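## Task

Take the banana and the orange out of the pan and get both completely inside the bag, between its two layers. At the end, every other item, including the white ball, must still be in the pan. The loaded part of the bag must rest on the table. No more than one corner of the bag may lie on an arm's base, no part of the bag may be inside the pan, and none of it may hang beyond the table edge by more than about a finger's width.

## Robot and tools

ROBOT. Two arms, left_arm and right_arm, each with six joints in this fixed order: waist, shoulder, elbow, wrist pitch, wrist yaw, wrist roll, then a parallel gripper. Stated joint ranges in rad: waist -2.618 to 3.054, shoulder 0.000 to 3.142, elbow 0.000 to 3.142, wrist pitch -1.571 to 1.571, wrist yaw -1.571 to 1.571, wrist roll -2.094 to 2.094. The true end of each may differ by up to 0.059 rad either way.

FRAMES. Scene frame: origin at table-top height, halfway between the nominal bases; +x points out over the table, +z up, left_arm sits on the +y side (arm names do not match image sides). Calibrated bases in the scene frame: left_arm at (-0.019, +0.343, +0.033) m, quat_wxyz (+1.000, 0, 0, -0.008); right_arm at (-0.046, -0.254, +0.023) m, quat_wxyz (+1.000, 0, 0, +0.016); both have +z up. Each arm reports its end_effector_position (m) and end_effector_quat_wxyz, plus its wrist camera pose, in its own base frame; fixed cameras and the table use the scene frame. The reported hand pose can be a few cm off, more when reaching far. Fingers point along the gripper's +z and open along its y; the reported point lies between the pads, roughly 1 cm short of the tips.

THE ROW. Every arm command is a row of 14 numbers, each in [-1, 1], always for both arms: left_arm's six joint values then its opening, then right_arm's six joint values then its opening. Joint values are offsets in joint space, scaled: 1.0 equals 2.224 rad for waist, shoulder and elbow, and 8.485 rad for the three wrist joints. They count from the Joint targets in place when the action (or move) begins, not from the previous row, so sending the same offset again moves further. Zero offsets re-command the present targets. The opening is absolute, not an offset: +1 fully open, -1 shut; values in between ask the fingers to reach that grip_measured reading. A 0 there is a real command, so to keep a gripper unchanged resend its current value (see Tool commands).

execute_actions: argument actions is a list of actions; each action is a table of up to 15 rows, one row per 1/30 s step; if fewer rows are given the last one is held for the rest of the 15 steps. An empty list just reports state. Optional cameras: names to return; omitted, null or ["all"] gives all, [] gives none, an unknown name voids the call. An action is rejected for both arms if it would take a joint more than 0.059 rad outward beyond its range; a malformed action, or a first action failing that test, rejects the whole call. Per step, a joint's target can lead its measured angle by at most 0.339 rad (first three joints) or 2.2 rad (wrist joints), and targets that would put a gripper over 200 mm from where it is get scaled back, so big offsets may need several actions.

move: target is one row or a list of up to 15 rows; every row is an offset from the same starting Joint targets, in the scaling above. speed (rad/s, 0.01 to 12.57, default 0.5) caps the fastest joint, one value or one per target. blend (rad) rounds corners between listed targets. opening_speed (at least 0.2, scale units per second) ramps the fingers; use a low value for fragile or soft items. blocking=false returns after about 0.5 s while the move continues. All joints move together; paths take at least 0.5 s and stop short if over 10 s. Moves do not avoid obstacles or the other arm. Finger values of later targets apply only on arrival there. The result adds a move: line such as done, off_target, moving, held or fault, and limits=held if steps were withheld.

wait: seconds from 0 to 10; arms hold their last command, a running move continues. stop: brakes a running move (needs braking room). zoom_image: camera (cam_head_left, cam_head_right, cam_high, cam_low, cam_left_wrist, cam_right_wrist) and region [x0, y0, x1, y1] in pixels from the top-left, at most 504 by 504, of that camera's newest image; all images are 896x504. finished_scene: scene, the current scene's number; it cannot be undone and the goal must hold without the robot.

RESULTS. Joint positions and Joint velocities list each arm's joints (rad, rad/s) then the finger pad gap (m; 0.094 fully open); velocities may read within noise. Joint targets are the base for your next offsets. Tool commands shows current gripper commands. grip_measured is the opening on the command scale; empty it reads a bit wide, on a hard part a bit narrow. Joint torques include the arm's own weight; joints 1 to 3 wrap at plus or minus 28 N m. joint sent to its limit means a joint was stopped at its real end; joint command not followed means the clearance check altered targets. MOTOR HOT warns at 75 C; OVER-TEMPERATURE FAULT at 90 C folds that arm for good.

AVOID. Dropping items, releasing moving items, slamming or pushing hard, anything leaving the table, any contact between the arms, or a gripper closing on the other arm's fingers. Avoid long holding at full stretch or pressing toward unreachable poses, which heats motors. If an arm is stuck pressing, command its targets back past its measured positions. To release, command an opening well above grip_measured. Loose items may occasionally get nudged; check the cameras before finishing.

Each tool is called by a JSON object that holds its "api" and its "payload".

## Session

{"api": "execute_actions", "payload": {"actions": []}}

Scene clock: 0.00 s.
left_arm: end_effector_position=(+0.3944, +0.0308, +0.0949) grip_measured=+1.000 end_effector_quat_wxyz=(+0.587, -0.050, +0.806, +0.059) | right_arm: end_effector_position=(+0.3969, +0.0123, +0.0815) grip_measured=+1.000 end_effector_quat_wxyz=(+0.550, -0.013, +0.835, -0.014)
Joint positions: left_arm=[0.018 1.567 0.361 0.893 -0.137 -0.006 0.094] | right_arm=[0.058 1.557 0.408 0.741 0.063 -0.014 0.094]
Joint velocities: within noise
Joint torques (N m): no reading
Heat: left arm: 25 °C; right arm: 29 °C.
Joint targets: left_arm=[0.018 1.563 0.365 0.889 -0.137 -0.006] | right_arm=[0.058 1.547 0.419 0.755 0.063 -0.014]
Tool commands: left_gripper/opening=+1.0 right_gripper/opening=+1.0

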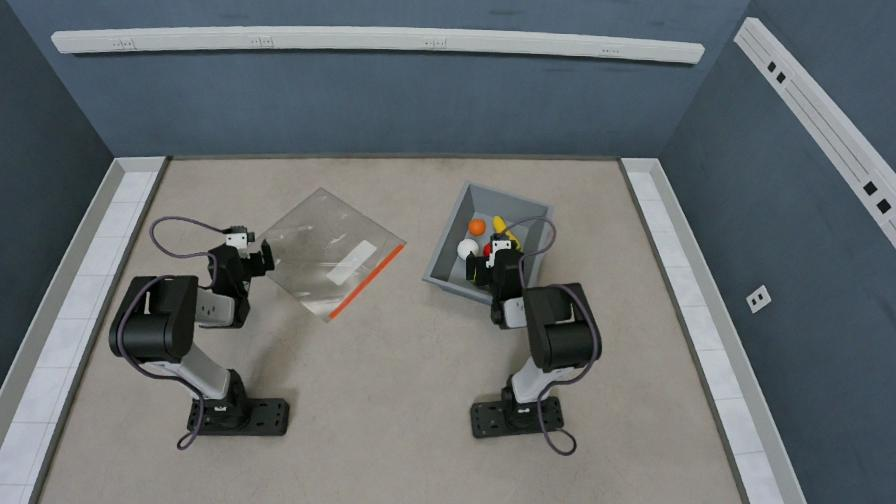

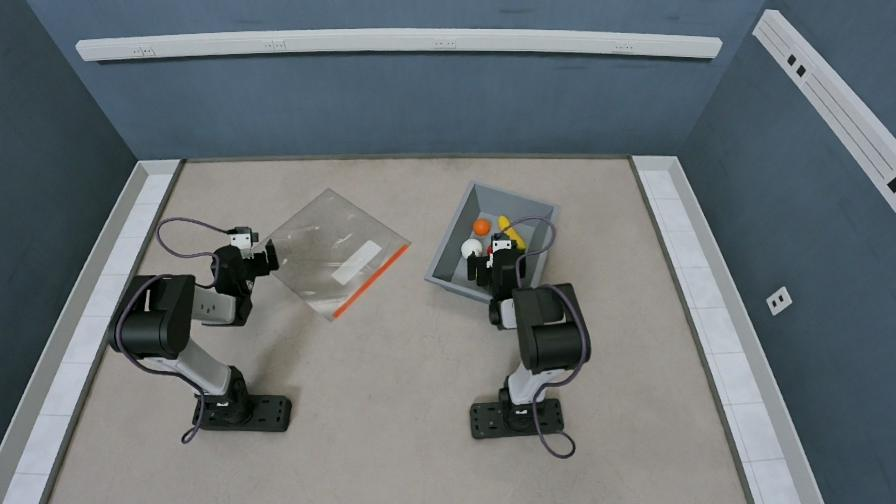

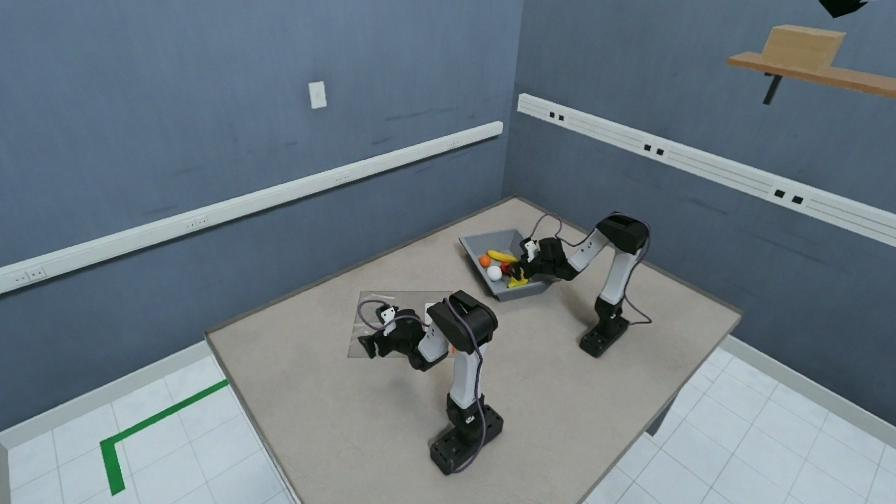

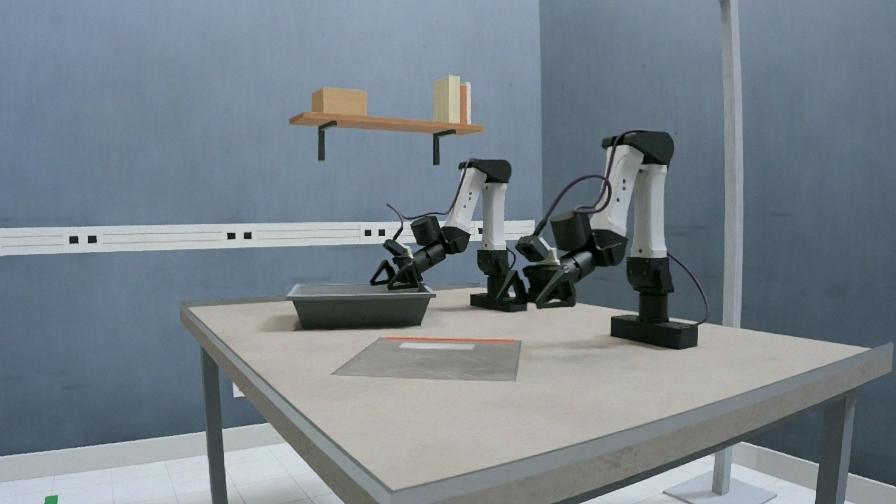

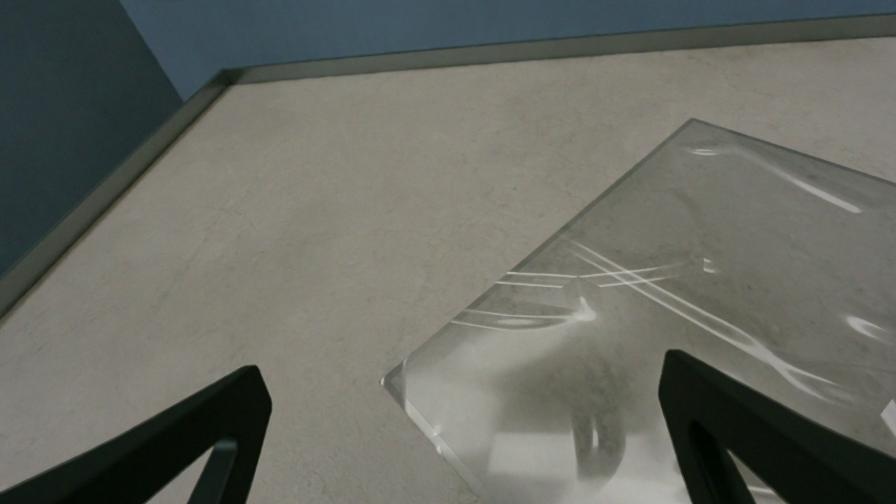

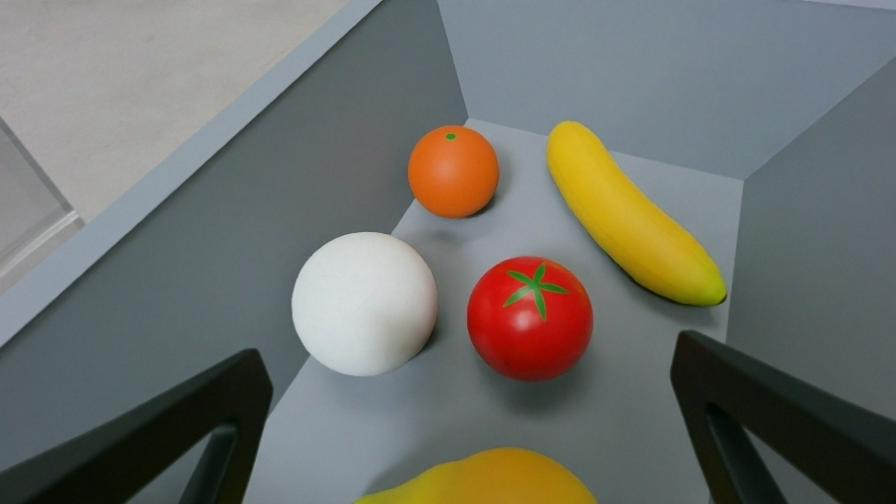

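{"api": "move", "payload": {"target": [[0,-0.253,0.285,-0.211,0.016,0,-1,0,-0.246,0.261,-0.195,-0.0074,0,0.5],[-0.34,-0.253,0.285,-0.211,0.016,0,-1,0.319,-0.246,0.261,-0.195,-0.0074,0,0.5]], "speed": 0.9}}

Scene clock: 4.03 s.
left_arm: end_effector_position=(+0.2064, -0.1823, +0.1959) grip_measured=-0.985 end_effector_quat_wxyz=(+0.304, +0.334, +0.885, -0.111) | right_arm: end_effector_position=(+0.1977, +0.1868, +0.1899) grip_measured=+0.501 end_effector_quat_wxyz=(+0.291, -0.358, +0.880, +0.111)
Joint positions: left_arm=[-0.731 1.004 0.98 -0.887 -0.013 -0.006 0.001] | right_arm=[0.76 1.009 0.973 -0.901 0.005 -0.014 0.071]
Joint velocities: within noise
Joint torques (N m): left_arm=[-0.29 -2.47 10 1.6 0.12 -0.04] | right_arm=[0.7 -2.99 9.51 1.39 -0.07 0.05]
Heat: left arm: 26 °C; right arm: 29 °C.
Joint targets: left_arm=[-0.738 1.000 1.000 -0.902 -0.001 -0.006] | right_arm=[0.768 1.000 0.999 -0.900 0.000 -0.014]
move: done

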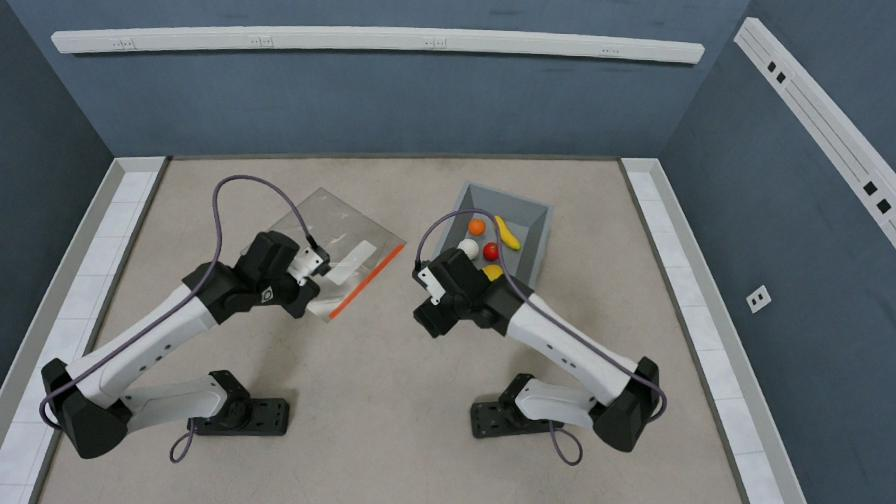

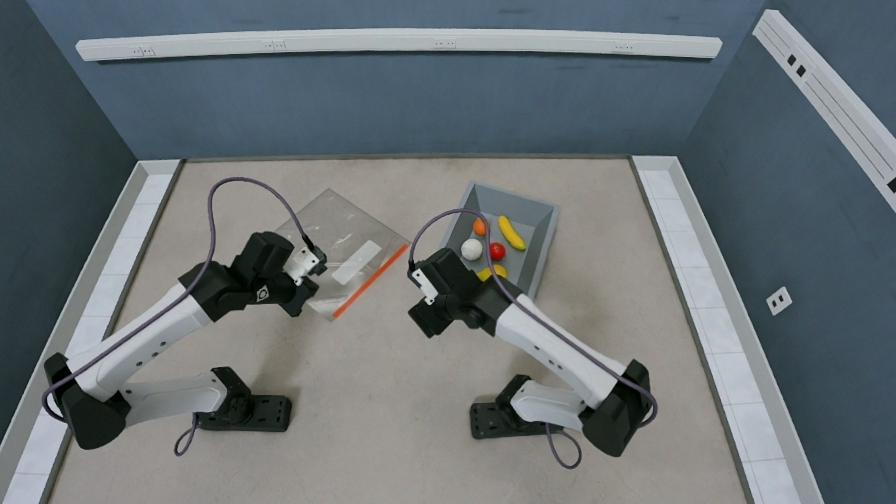

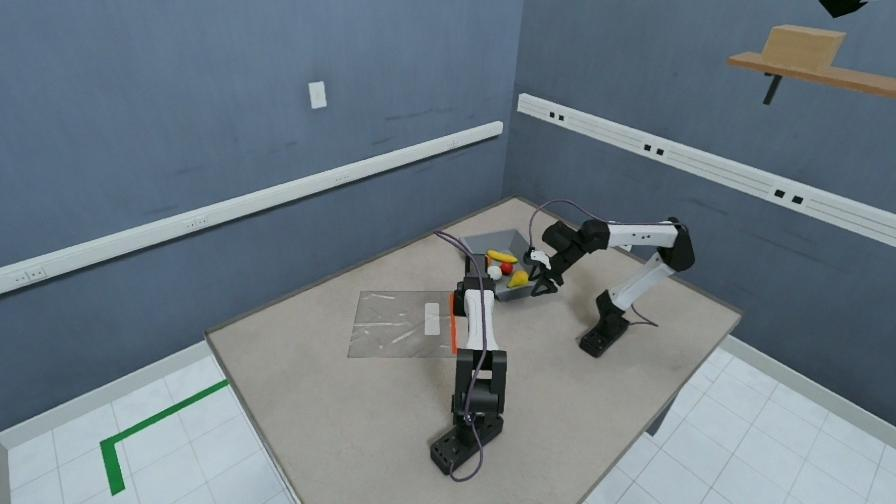

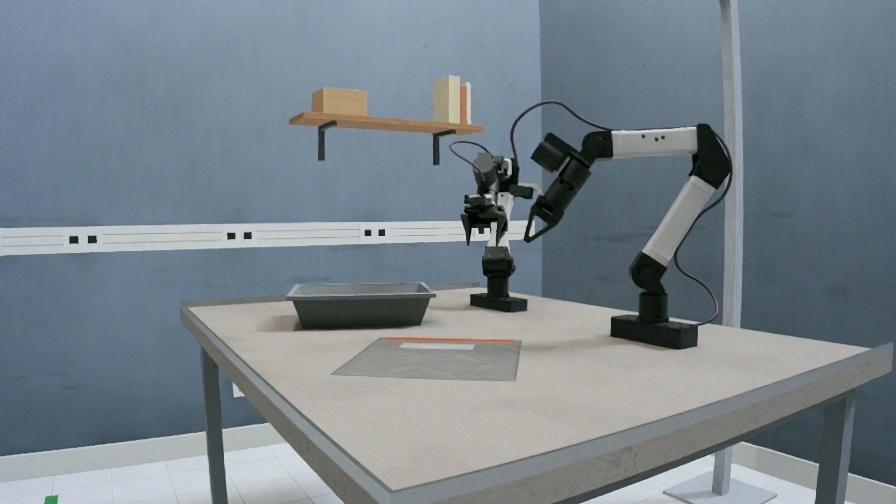

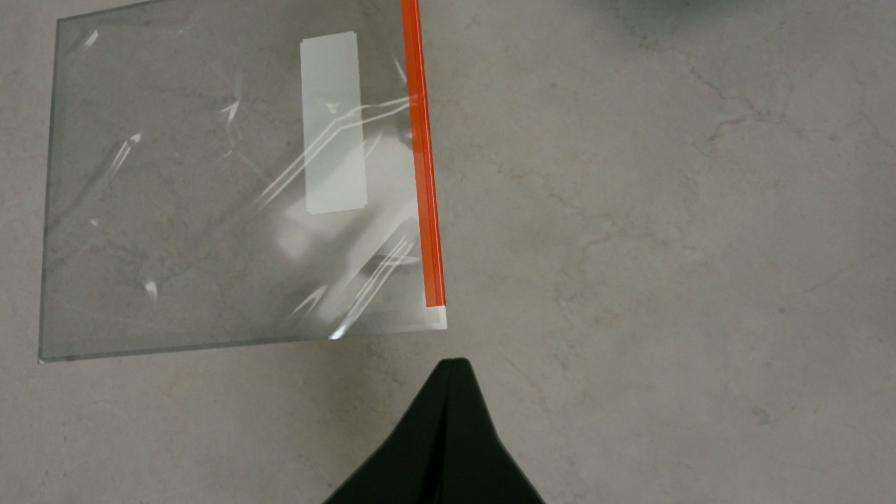

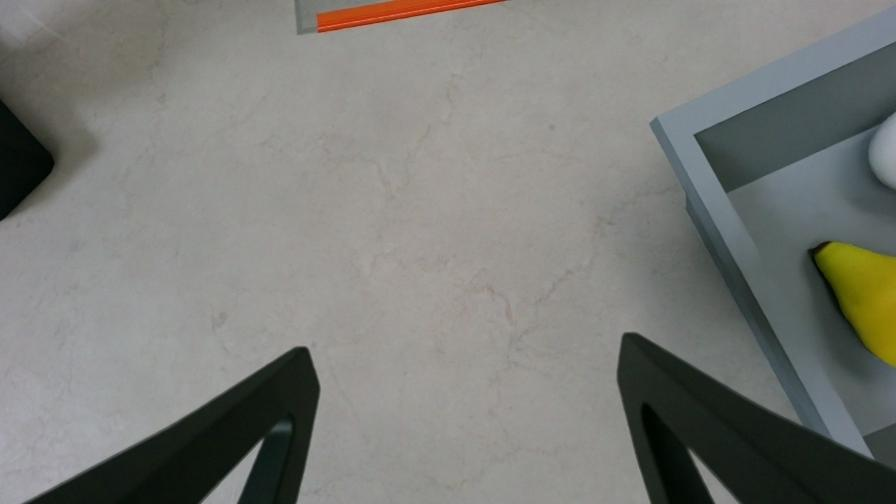

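{"api": "move", "payload": {"target": [0.0396,0.5825,0.4186,-0.0358,0,0,-1,-0.2,0,0,0,0,0,0.5], "speed": 0.8}}

Scene clock: 7.80 s.
left_arm: end_effector_position=(+0.3529, -0.2686, +0.0325) grip_measured=-0.985 end_effector_quat_wxyz=(+0.003, +0.319, +0.948, +0.006) | right_arm: end_effector_position=(+0.2574, +0.0873, +0.1898) grip_measured=+0.501 end_effector_quat_wxyz=(+0.308, -0.162, +0.936, +0.047)
Joint positions: left_arm=[-0.656 2.287 1.91 -1.193 -0.013 -0.006 0.001] | right_arm=[0.33 1.009 0.973 -0.902 0.004 -0.014 0.071]
Joint velocities: within noise
Joint torques (N m): left_arm=[0.69 -11.38 8.92 0.27 0.11 -0.04] | right_arm=[-0.65 -2.97 9.5 1.41 -0.07 0.04]
Heat: left arm: 27 °C; right arm: 29 °C.
Joint targets: left_arm=[-0.650 2.296 1.931 -1.205 -0.001 -0.006] | right_arm=[0.323 1.000 0.999 -0.900 0.000 -0.014]
move: done

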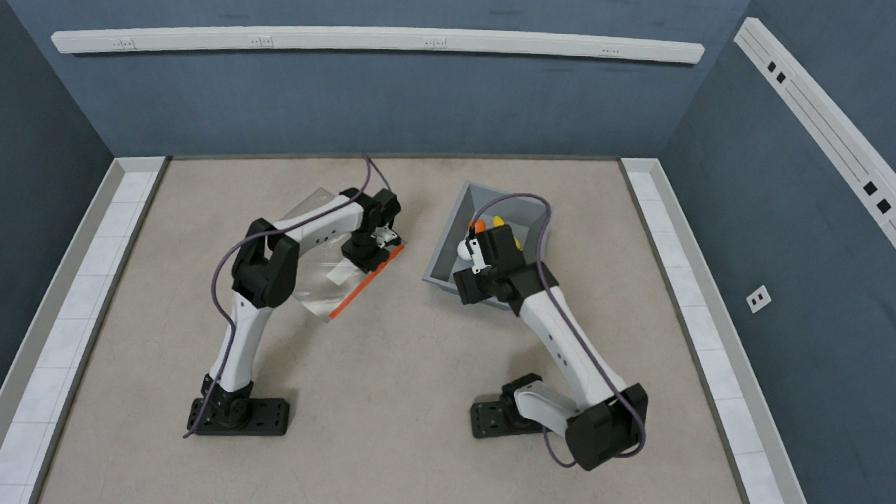

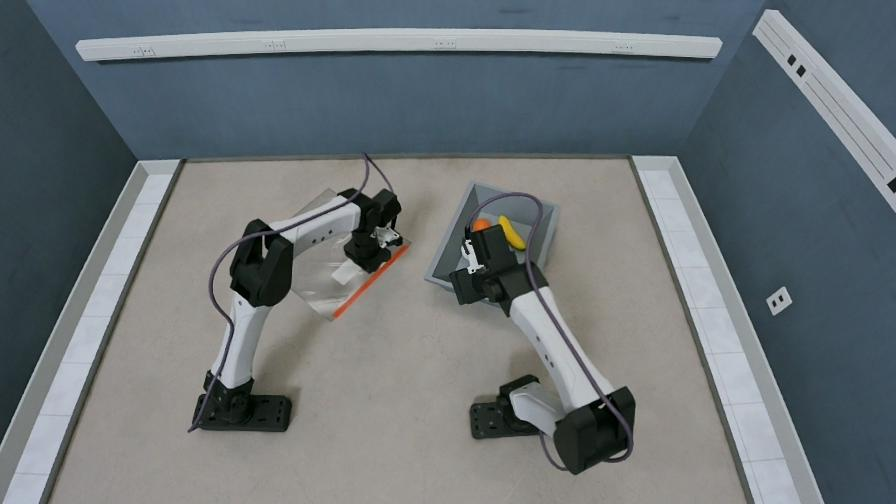

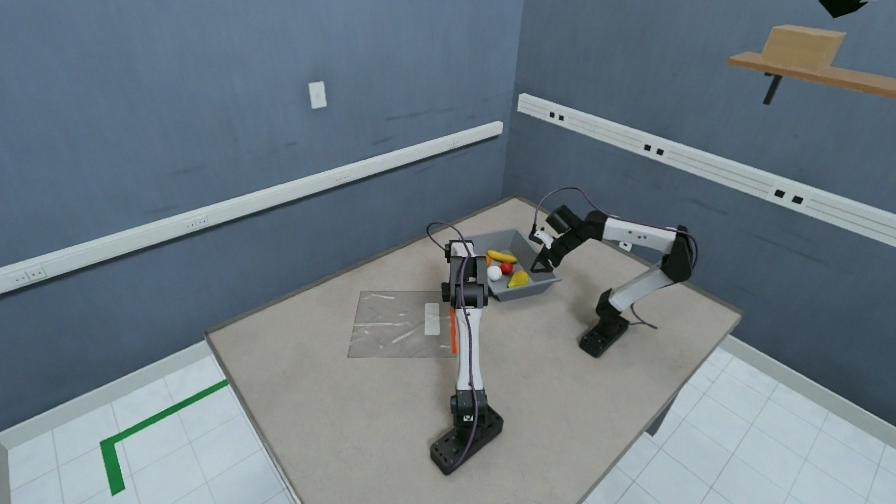

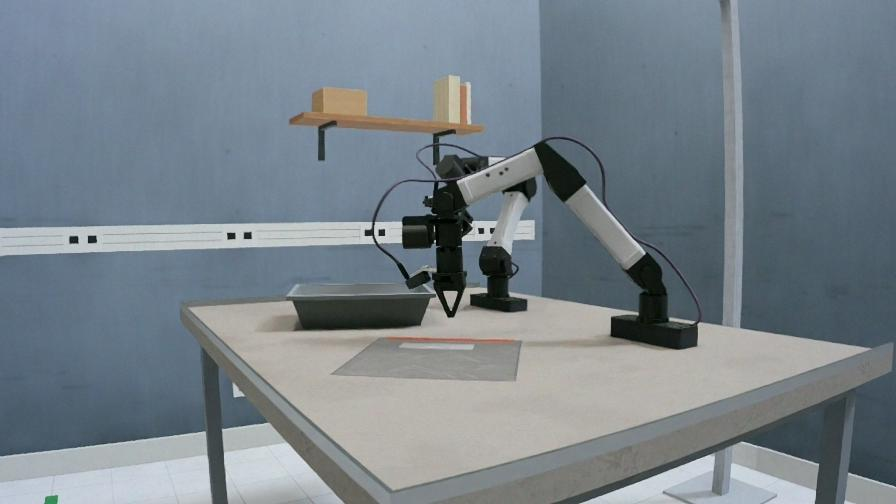

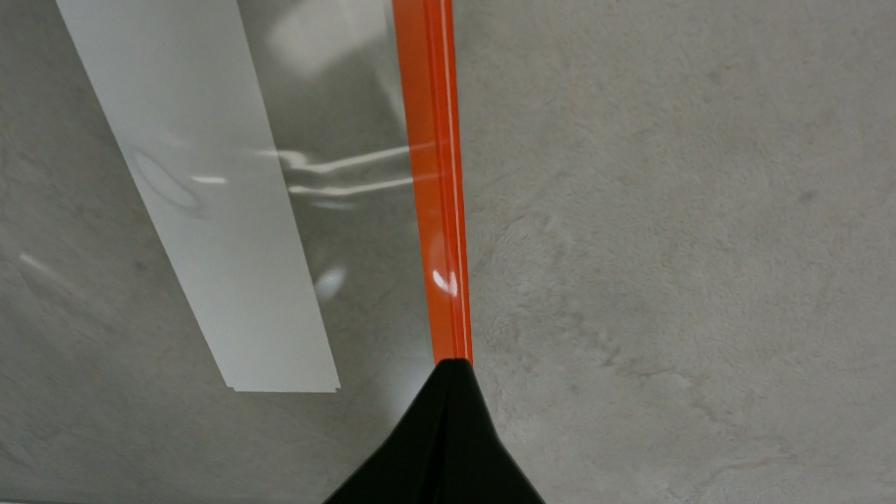

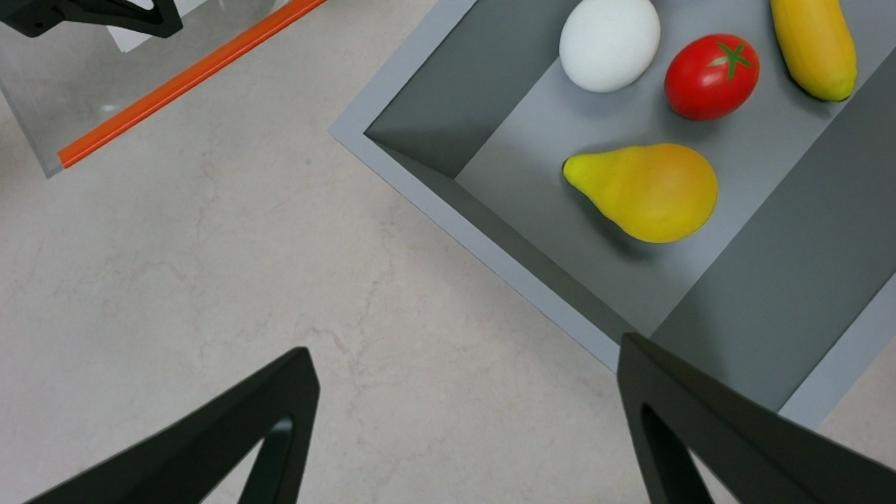

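{"api": "move", "payload": {"target": [[0.0202,0,0,0,0,0,-1,0,0,0,0,0,0,0.5],[0.0202,0.0153,-0.0450,0.0165,0,0,-1,0,0,0,0,0,0,0.5]], "speed": 0.15, "cameras": ["cam_left_wrist","cam_right_wrist"]}}

Scene clock: 10.10 s.
left_arm: end_effector_position=(+0.3710, -0.2536, +0.0053) grip_measured=-0.985 end_effector_quat_wxyz=(+0.014, +0.295, +0.956, +0.002) | right_arm: end_effector_position=(+0.2574, +0.0873, +0.1898) grip_measured=+0.501 end_effector_quat_wxyz=(+0.308, -0.162, +0.936, +0.047)
Joint positions: left_arm=[-0.604 2.31 1.84 -1.076 -0.013 -0.006 0.001] | right_arm=[0.33 1.009 0.973 -0.902 0.004 -0.014 0.071]
Joint velocities: within noise
Joint torques (N m): left_arm=[0.21 -10.66 5.93 0.61 0.11 -0.04] | right_arm=[-0.66 -2.95 9.5 1.41 -0.06 0.04]
Heat: left arm: 27 °C; right arm: 29 °C.
Joint targets: left_arm=[-0.605 2.330 1.830 -1.065 -0.001 -0.006] | right_arm=[0.323 1.000 0.999 -0.900 0.000 -0.014]
move: done
Images, in order (width x height): cam_left_wrist 896x504, cam_right_wrist 896x504.

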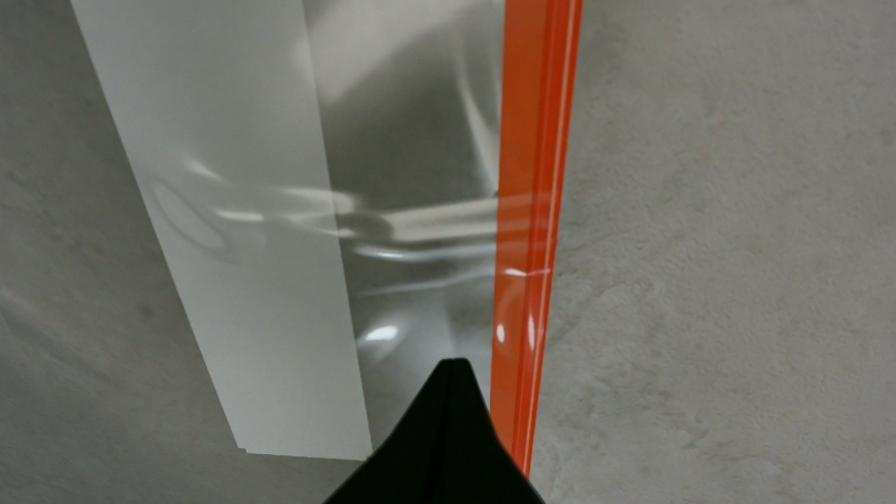

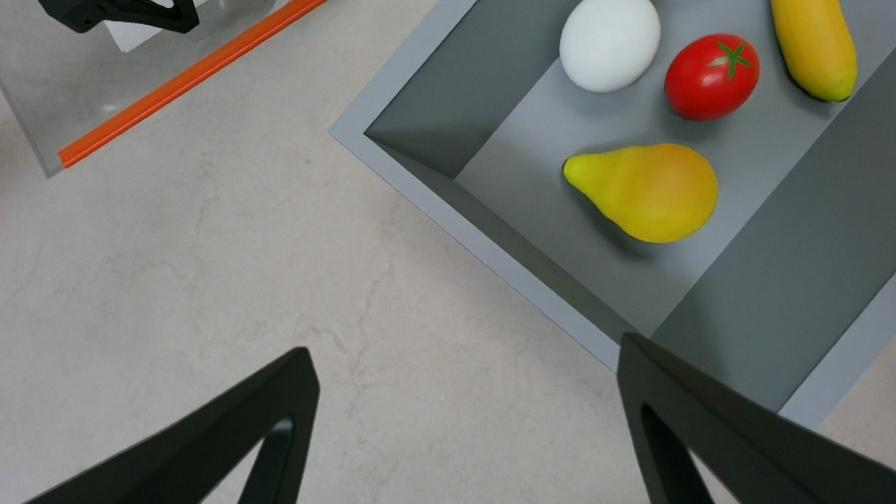

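{"api": "move", "payload": {"target": [0,0.0090,-0.002,0.0015,0,0,-1,0,0,0,0,0,0,0.5], "speed": 0.1, "cameras": ["cam_left_wrist"]}}

Scene clock: 11.20 s.
left_arm: end_effector_position=(+0.3709, -0.2535, -0.0036) grip_measured=-0.985 end_effector_quat_wxyz=(+0.009, +0.295, +0.956, +0.004) | right_arm: end_effector_position=(+0.2574, +0.0873, +0.1898) grip_measured=+0.501 end_effector_quat_wxyz=(+0.308, -0.162, +0.936, +0.047)
Joint positions: left_arm=[-0.604 2.329 1.836 -1.064 -0.013 -0.006 0.001] | right_arm=[0.33 1.009 0.973 -0.902 0.004 -0.014 0.071]
Joint velocities: within noise
Joint torques (N m): left_arm=[0.21 -10.59 5.86 0.55 0.11 -0.05] | right_arm=[-0.68 -2.96 9.5 1.41 -0.06 0.04]
Heat: left arm: 27 °C; right arm: 29 °C.
Joint targets: left_arm=[-0.605 2.350 1.826 -1.053 -0.001 -0.006] | right_arm=[0.323 1.000 0.999 -0.900 0.000 -0.014]
move: done
Images, in order (width x height): cam_left_wrist 896x504.

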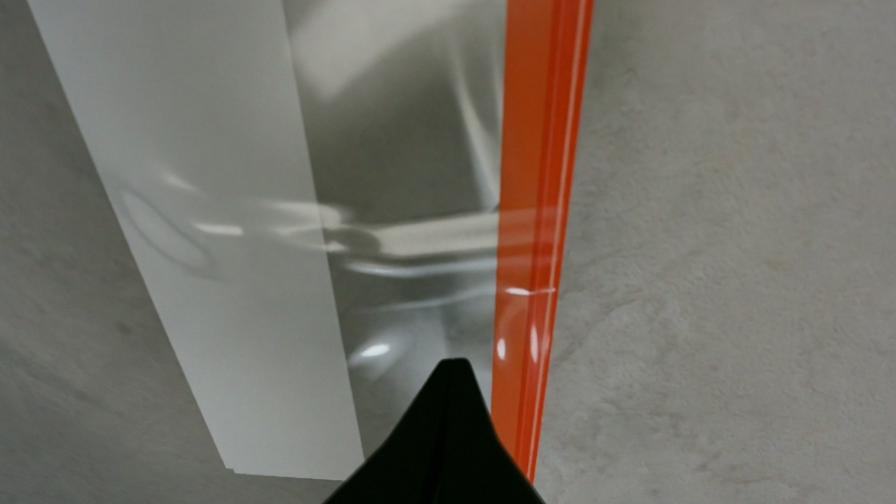

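{"api": "move", "payload": {"target": [0,0.0090,-0.002,0.0015,0,0,-1,0,0,0,0,0,0,0.5], "speed": 0.1, "cameras": ["cam_left_wrist"]}}

Scene clock: 12.13 s.
left_arm: end_effector_position=(+0.3702, -0.2531, -0.0133) grip_measured=-0.985 end_effector_quat_wxyz=(+0.003, +0.295, +0.956, +0.006) | right_arm: end_effector_position=(+0.2574, +0.0873, +0.1898) grip_measured=+0.501 end_effector_quat_wxyz=(+0.308, -0.162, +0.936, +0.047)
Joint positions: left_arm=[-0.604 2.349 1.831 -1.051 -0.013 -0.006 0.001] | right_arm=[0.33 1.009 0.973 -0.902 0.004 -0.014 0.071]
Joint velocities: within noise
Joint torques (N m): left_arm=[0.21 -10.69 5.78 0.53 0.1 -0.04] | right_arm=[-0.66 -2.96 9.5 1.41 -0.06 0.05]
Heat: left arm: 27 °C; right arm: 29 °C.
Joint targets: left_arm=[-0.605 2.370 1.822 -1.040 -0.001 -0.006] | right_arm=[0.323 1.000 0.999 -0.900 0.000 -0.014]
move: done
Images, in order (width x height): cam_left_wrist 896x504.

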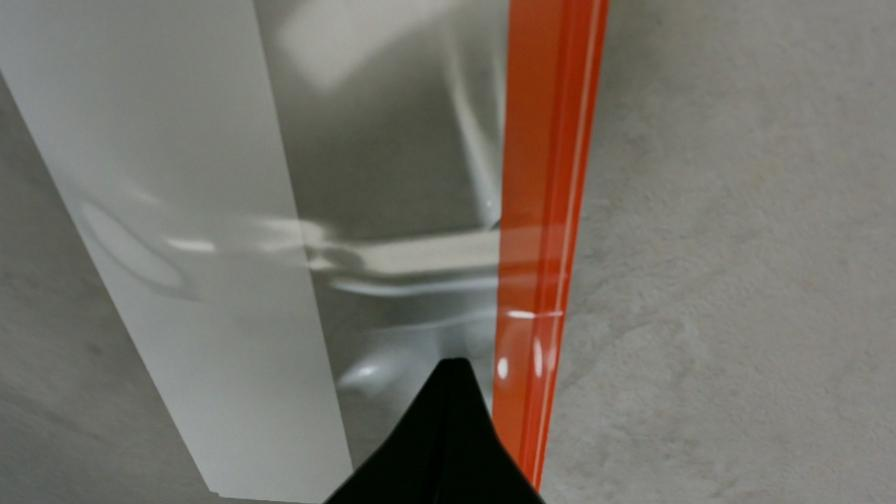

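{"api": "move", "payload": {"target": [0,0.0076,-0.0015,0.0014,0,0,-1,0,0,0,0,0,0,0.5], "speed": 0.1, "cameras": ["cam_left_wrist"]}}

Scene clock: 12.97 s.
left_arm: end_effector_position=(+0.3710, -0.2536, -0.0155) grip_measured=-0.985 end_effector_quat_wxyz=(+0.004, +0.295, +0.956, +0.006) | right_arm: end_effector_position=(+0.2574, +0.0873, +0.1897) grip_measured=+0.501 end_effector_quat_wxyz=(+0.307, -0.162, +0.937, +0.047)
Joint positions: left_arm=[-0.604 2.354 1.831 -1.045 -0.013 -0.006 0.001] | right_arm=[0.33 1.01 0.973 -0.902 0.004 -0.014 0.071]
Joint velocities: within noise
Joint torques (N m): left_arm=[0.18 -9.8 5.46 0.6 0.11 -0.05] | right_arm=[-0.68 -2.96 9.51 1.41 -0.07 0.04]
Heat: left arm: 27 °C; right arm: 29 °C.
Joint targets: left_arm=[-0.605 2.387 1.818 -1.028 -0.001 -0.006] | right_arm=[0.323 1.000 0.999 -0.900 0.000 -0.014]
move: done
Images, in order (width x height): cam_left_wrist 896x504.

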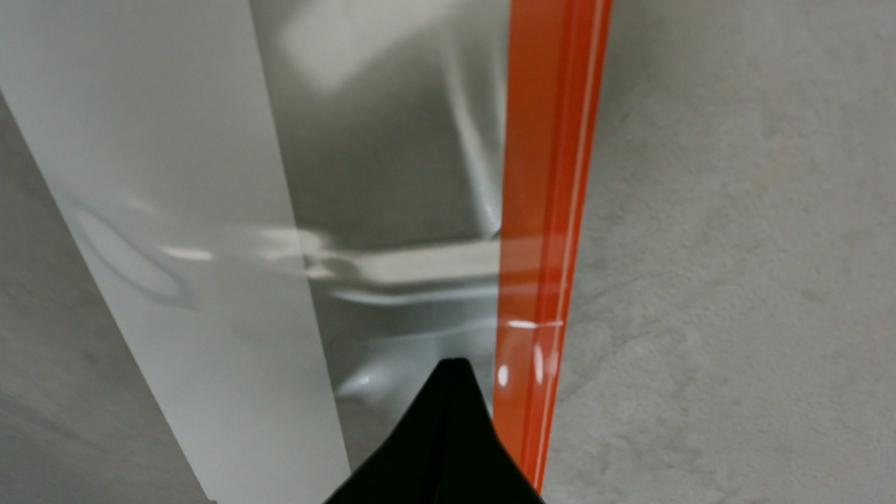

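{"api": "move", "payload": {"target": [0,-0.0585,-0.1035,0.0118,0,0,-1,0,0,0,0,0,0,0.5], "speed": 0.12}}

Scene clock: 15.57 s.
left_arm: end_effector_position=(+0.3640, -0.2488, -0.0167) grip_measured=-0.985 end_effector_quat_wxyz=(+0.045, +0.294, +0.955, -0.007) | right_arm: end_effector_position=(+0.2574, +0.0873, +0.1898) grip_measured=+0.501 end_effector_quat_wxyz=(+0.308, -0.162, +0.936, +0.047)
Joint positions: left_arm=[-0.604 2.241 1.627 -0.867 -0.013 -0.006 0.001] | right_arm=[0.33 1.009 0.973 -0.902 0.004 -0.014 0.071]
Joint velocities: within noise
Joint torques (N m): left_arm=[0.18 -10.43 2.92 -0.04 0.11 -0.04] | right_arm=[-0.66 -2.97 9.51 1.41 -0.07 0.05]
Heat: left arm: 27 °C; right arm: 29 °C.
Joint targets: left_arm=[-0.605 2.257 1.588 -0.928 -0.001 -0.006] | right_arm=[0.323 1.000 0.999 -0.900 0.000 -0.014]
move: off_target (left_arm); left_arm: the wrist pitch is farthest, 0.061 rad from its target

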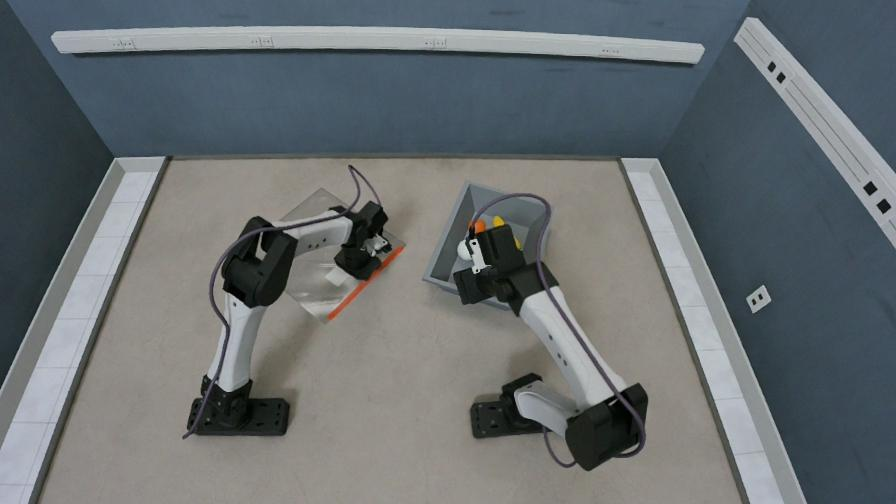

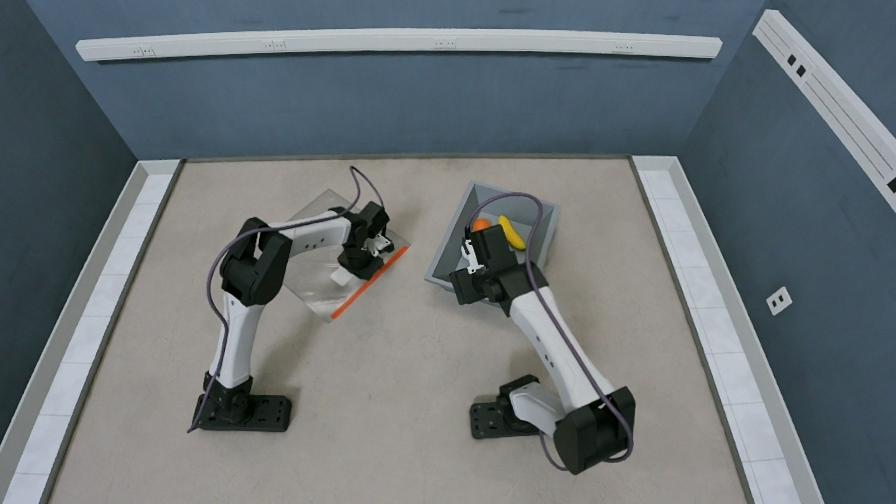

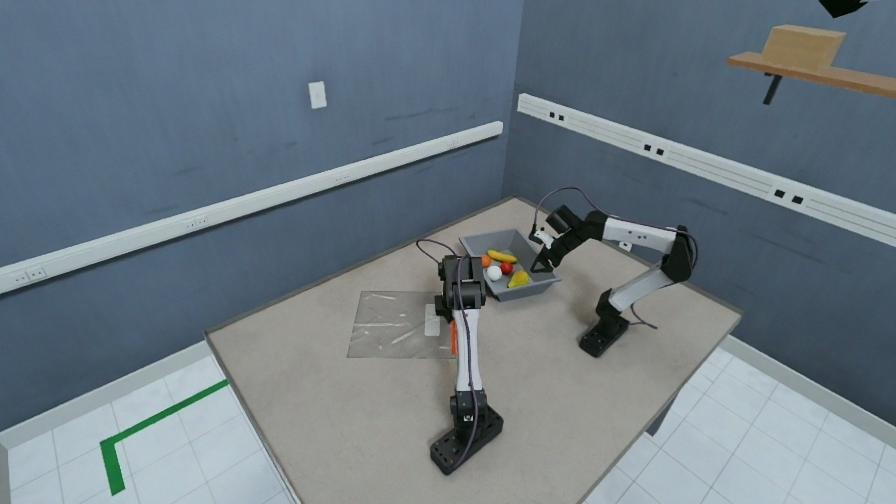

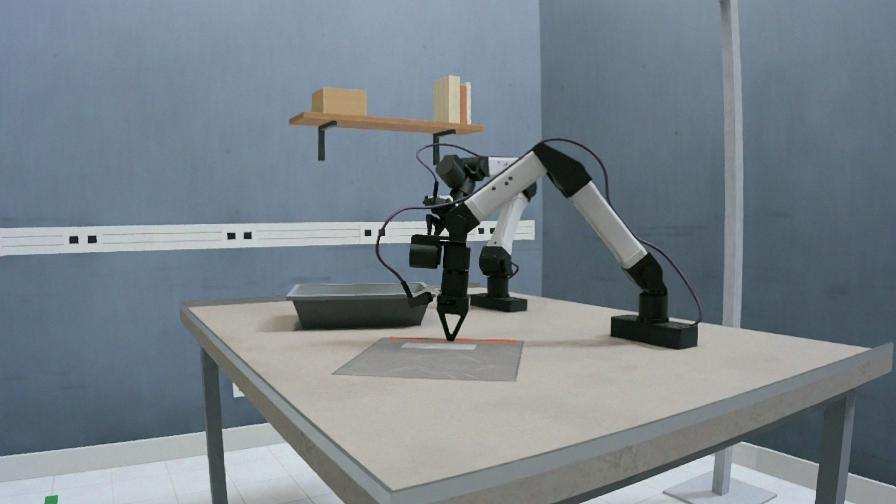

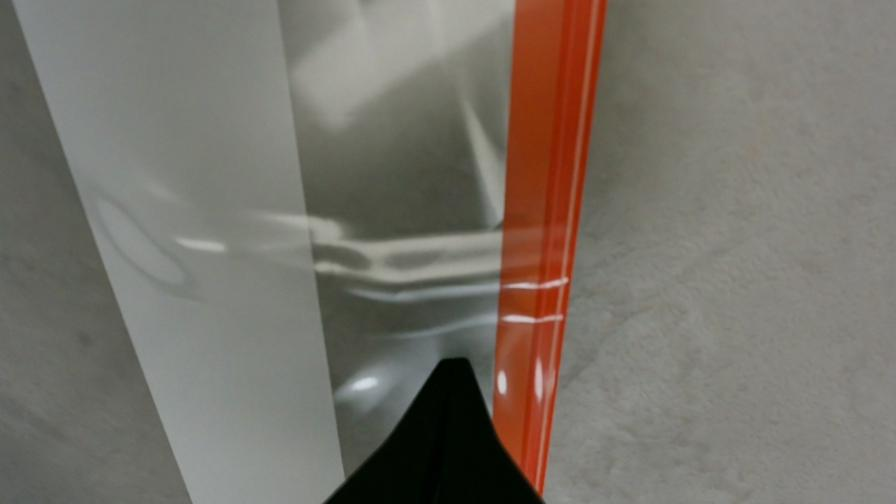

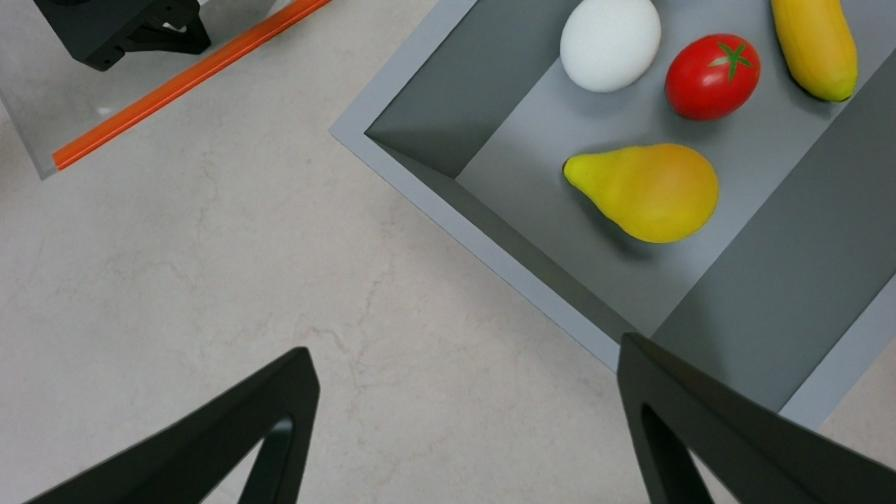

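{"api": "move", "payload": {"target": [0,-0.0117,0,0,0,0,-1,0,0,0,0,0,0,0.5], "speed": 0.1, "cameras": ["cam_left_wrist","cam_right_wrist"]}}

Scene clock: 20.33 s.
left_arm: end_effector_position=(+0.3619, -0.2473, -0.0162) grip_measured=-0.985 end_effector_quat_wxyz=(+0.043, +0.294, +0.955, -0.007) | right_arm: end_effector_position=(+0.2574, +0.0873, +0.1898) grip_measured=+0.501 end_effector_quat_wxyz=(+0.308, -0.162, +0.936, +0.047)
Joint positions: left_arm=[-0.604 2.234 1.618 -0.868 -0.013 -0.006 0.001] | right_arm=[0.33 1.009 0.973 -0.902 0.004 -0.014 0.071]
Joint velocities: within noise
Joint torques (N m): left_arm=[0.18 -11.85 3.85 -0.05 0.1 -0.04] | right_arm=[-0.66 -2.96 9.51 1.4 -0.07 0.04]
Heat: left arm: 29 °C; right arm: 30 °C.
Joint targets: left_arm=[-0.605 2.231 1.588 -0.928 -0.001 -0.006] | right_arm=[0.323 1.000 0.999 -0.900 0.000 -0.014]
move: off_target (left_arm); left_arm: the wrist pitch is farthest, 0.060 rad from its target
Images, in order (width x height): cam_left_wrist 896x504, cam_right_wrist 896x504.

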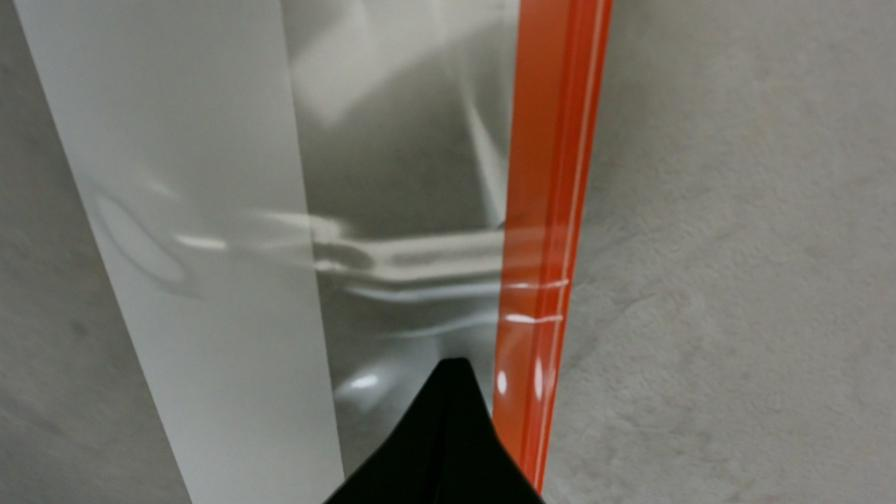

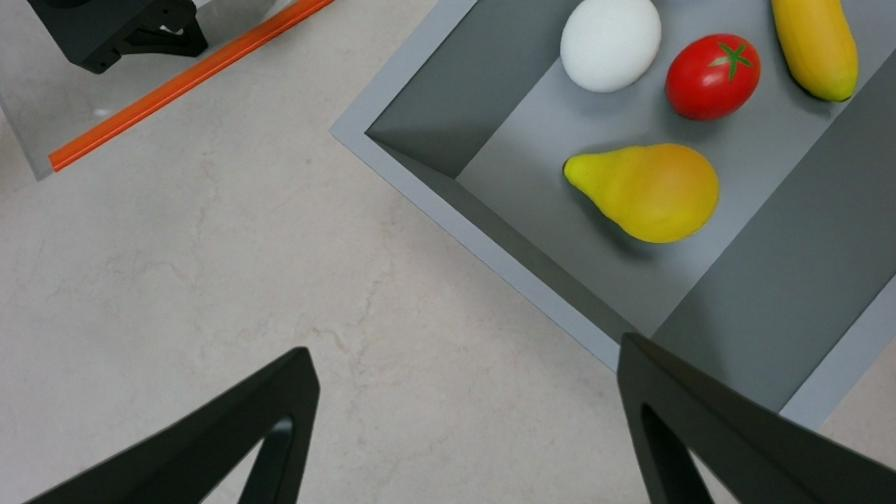

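{"api": "move", "payload": {"target": [0,-0.0391,-0.063,0.0061,0,0,-1,0,0,0,0,0,0,0.5], "speed": 0.12, "cameras": ["cam_left_wrist","cam_right_wrist","cam_low"]}}

Scene clock: 22.23 s.
left_arm: end_effector_position=(+0.3350, -0.2288, -0.0168) grip_measured=-0.985 end_effector_quat_wxyz=(+0.026, +0.294, +0.955, -0.002) | right_arm: end_effector_position=(+0.2574, +0.0873, +0.1898) grip_measured=+0.501 end_effector_quat_wxyz=(+0.308, -0.162, +0.936, +0.047)
Joint positions: left_arm=[-0.604 2.149 1.476 -0.847 -0.013 -0.006 0.001] | right_arm=[0.33 1.009 0.973 -0.902 0.004 -0.014 0.071]
Joint velocities: within noise
Joint torques (N m): left_arm=[0.16 -11.12 3.85 0.21 0.11 -0.04] | right_arm=[-0.66 -2.96 9.5 1.41 -0.06 0.04]
Heat: left arm: 30 °C; right arm: 30 °C.
Joint targets: left_arm=[-0.605 2.144 1.448 -0.876 -0.001 -0.006] | right_arm=[0.323 1.000 0.999 -0.900 0.000 -0.014]
move: done
Images, in order (width x height): cam_low 896x504, cam_left_wrist 896x504, cam_right_wrist 896x504.

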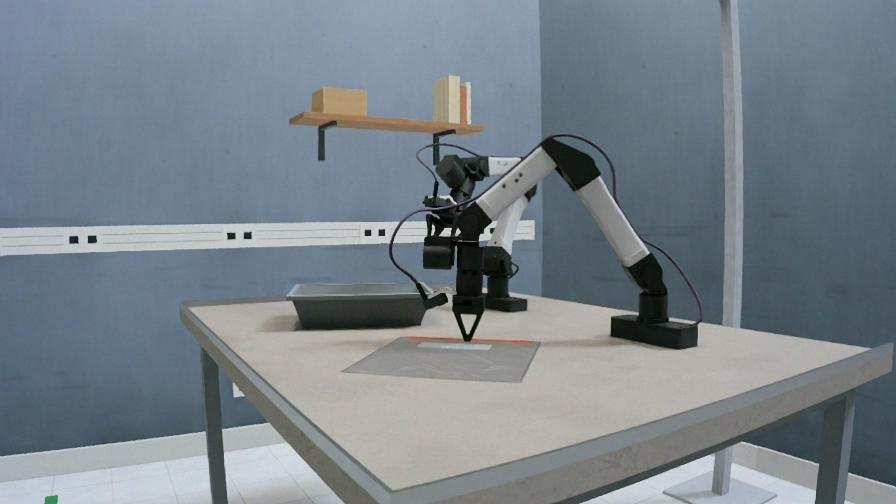

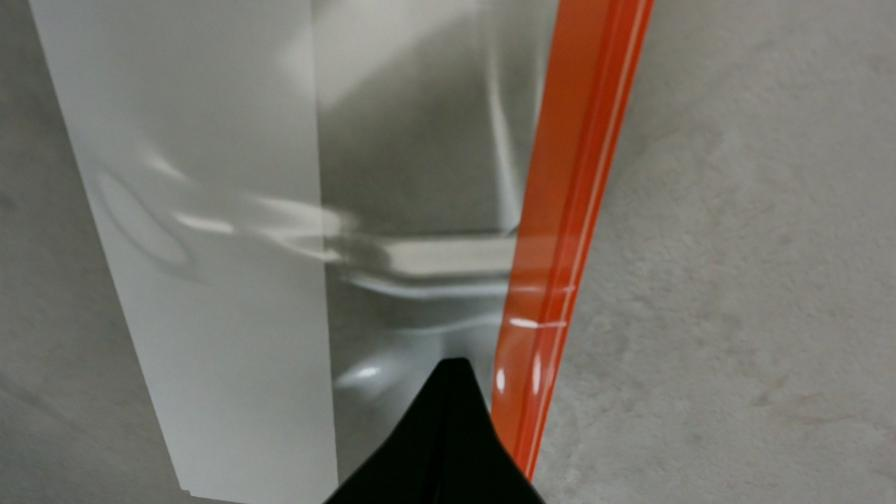

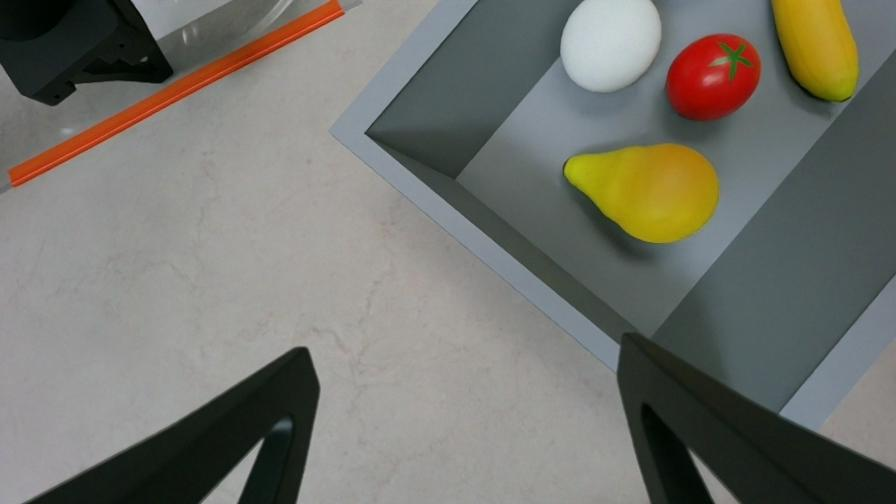

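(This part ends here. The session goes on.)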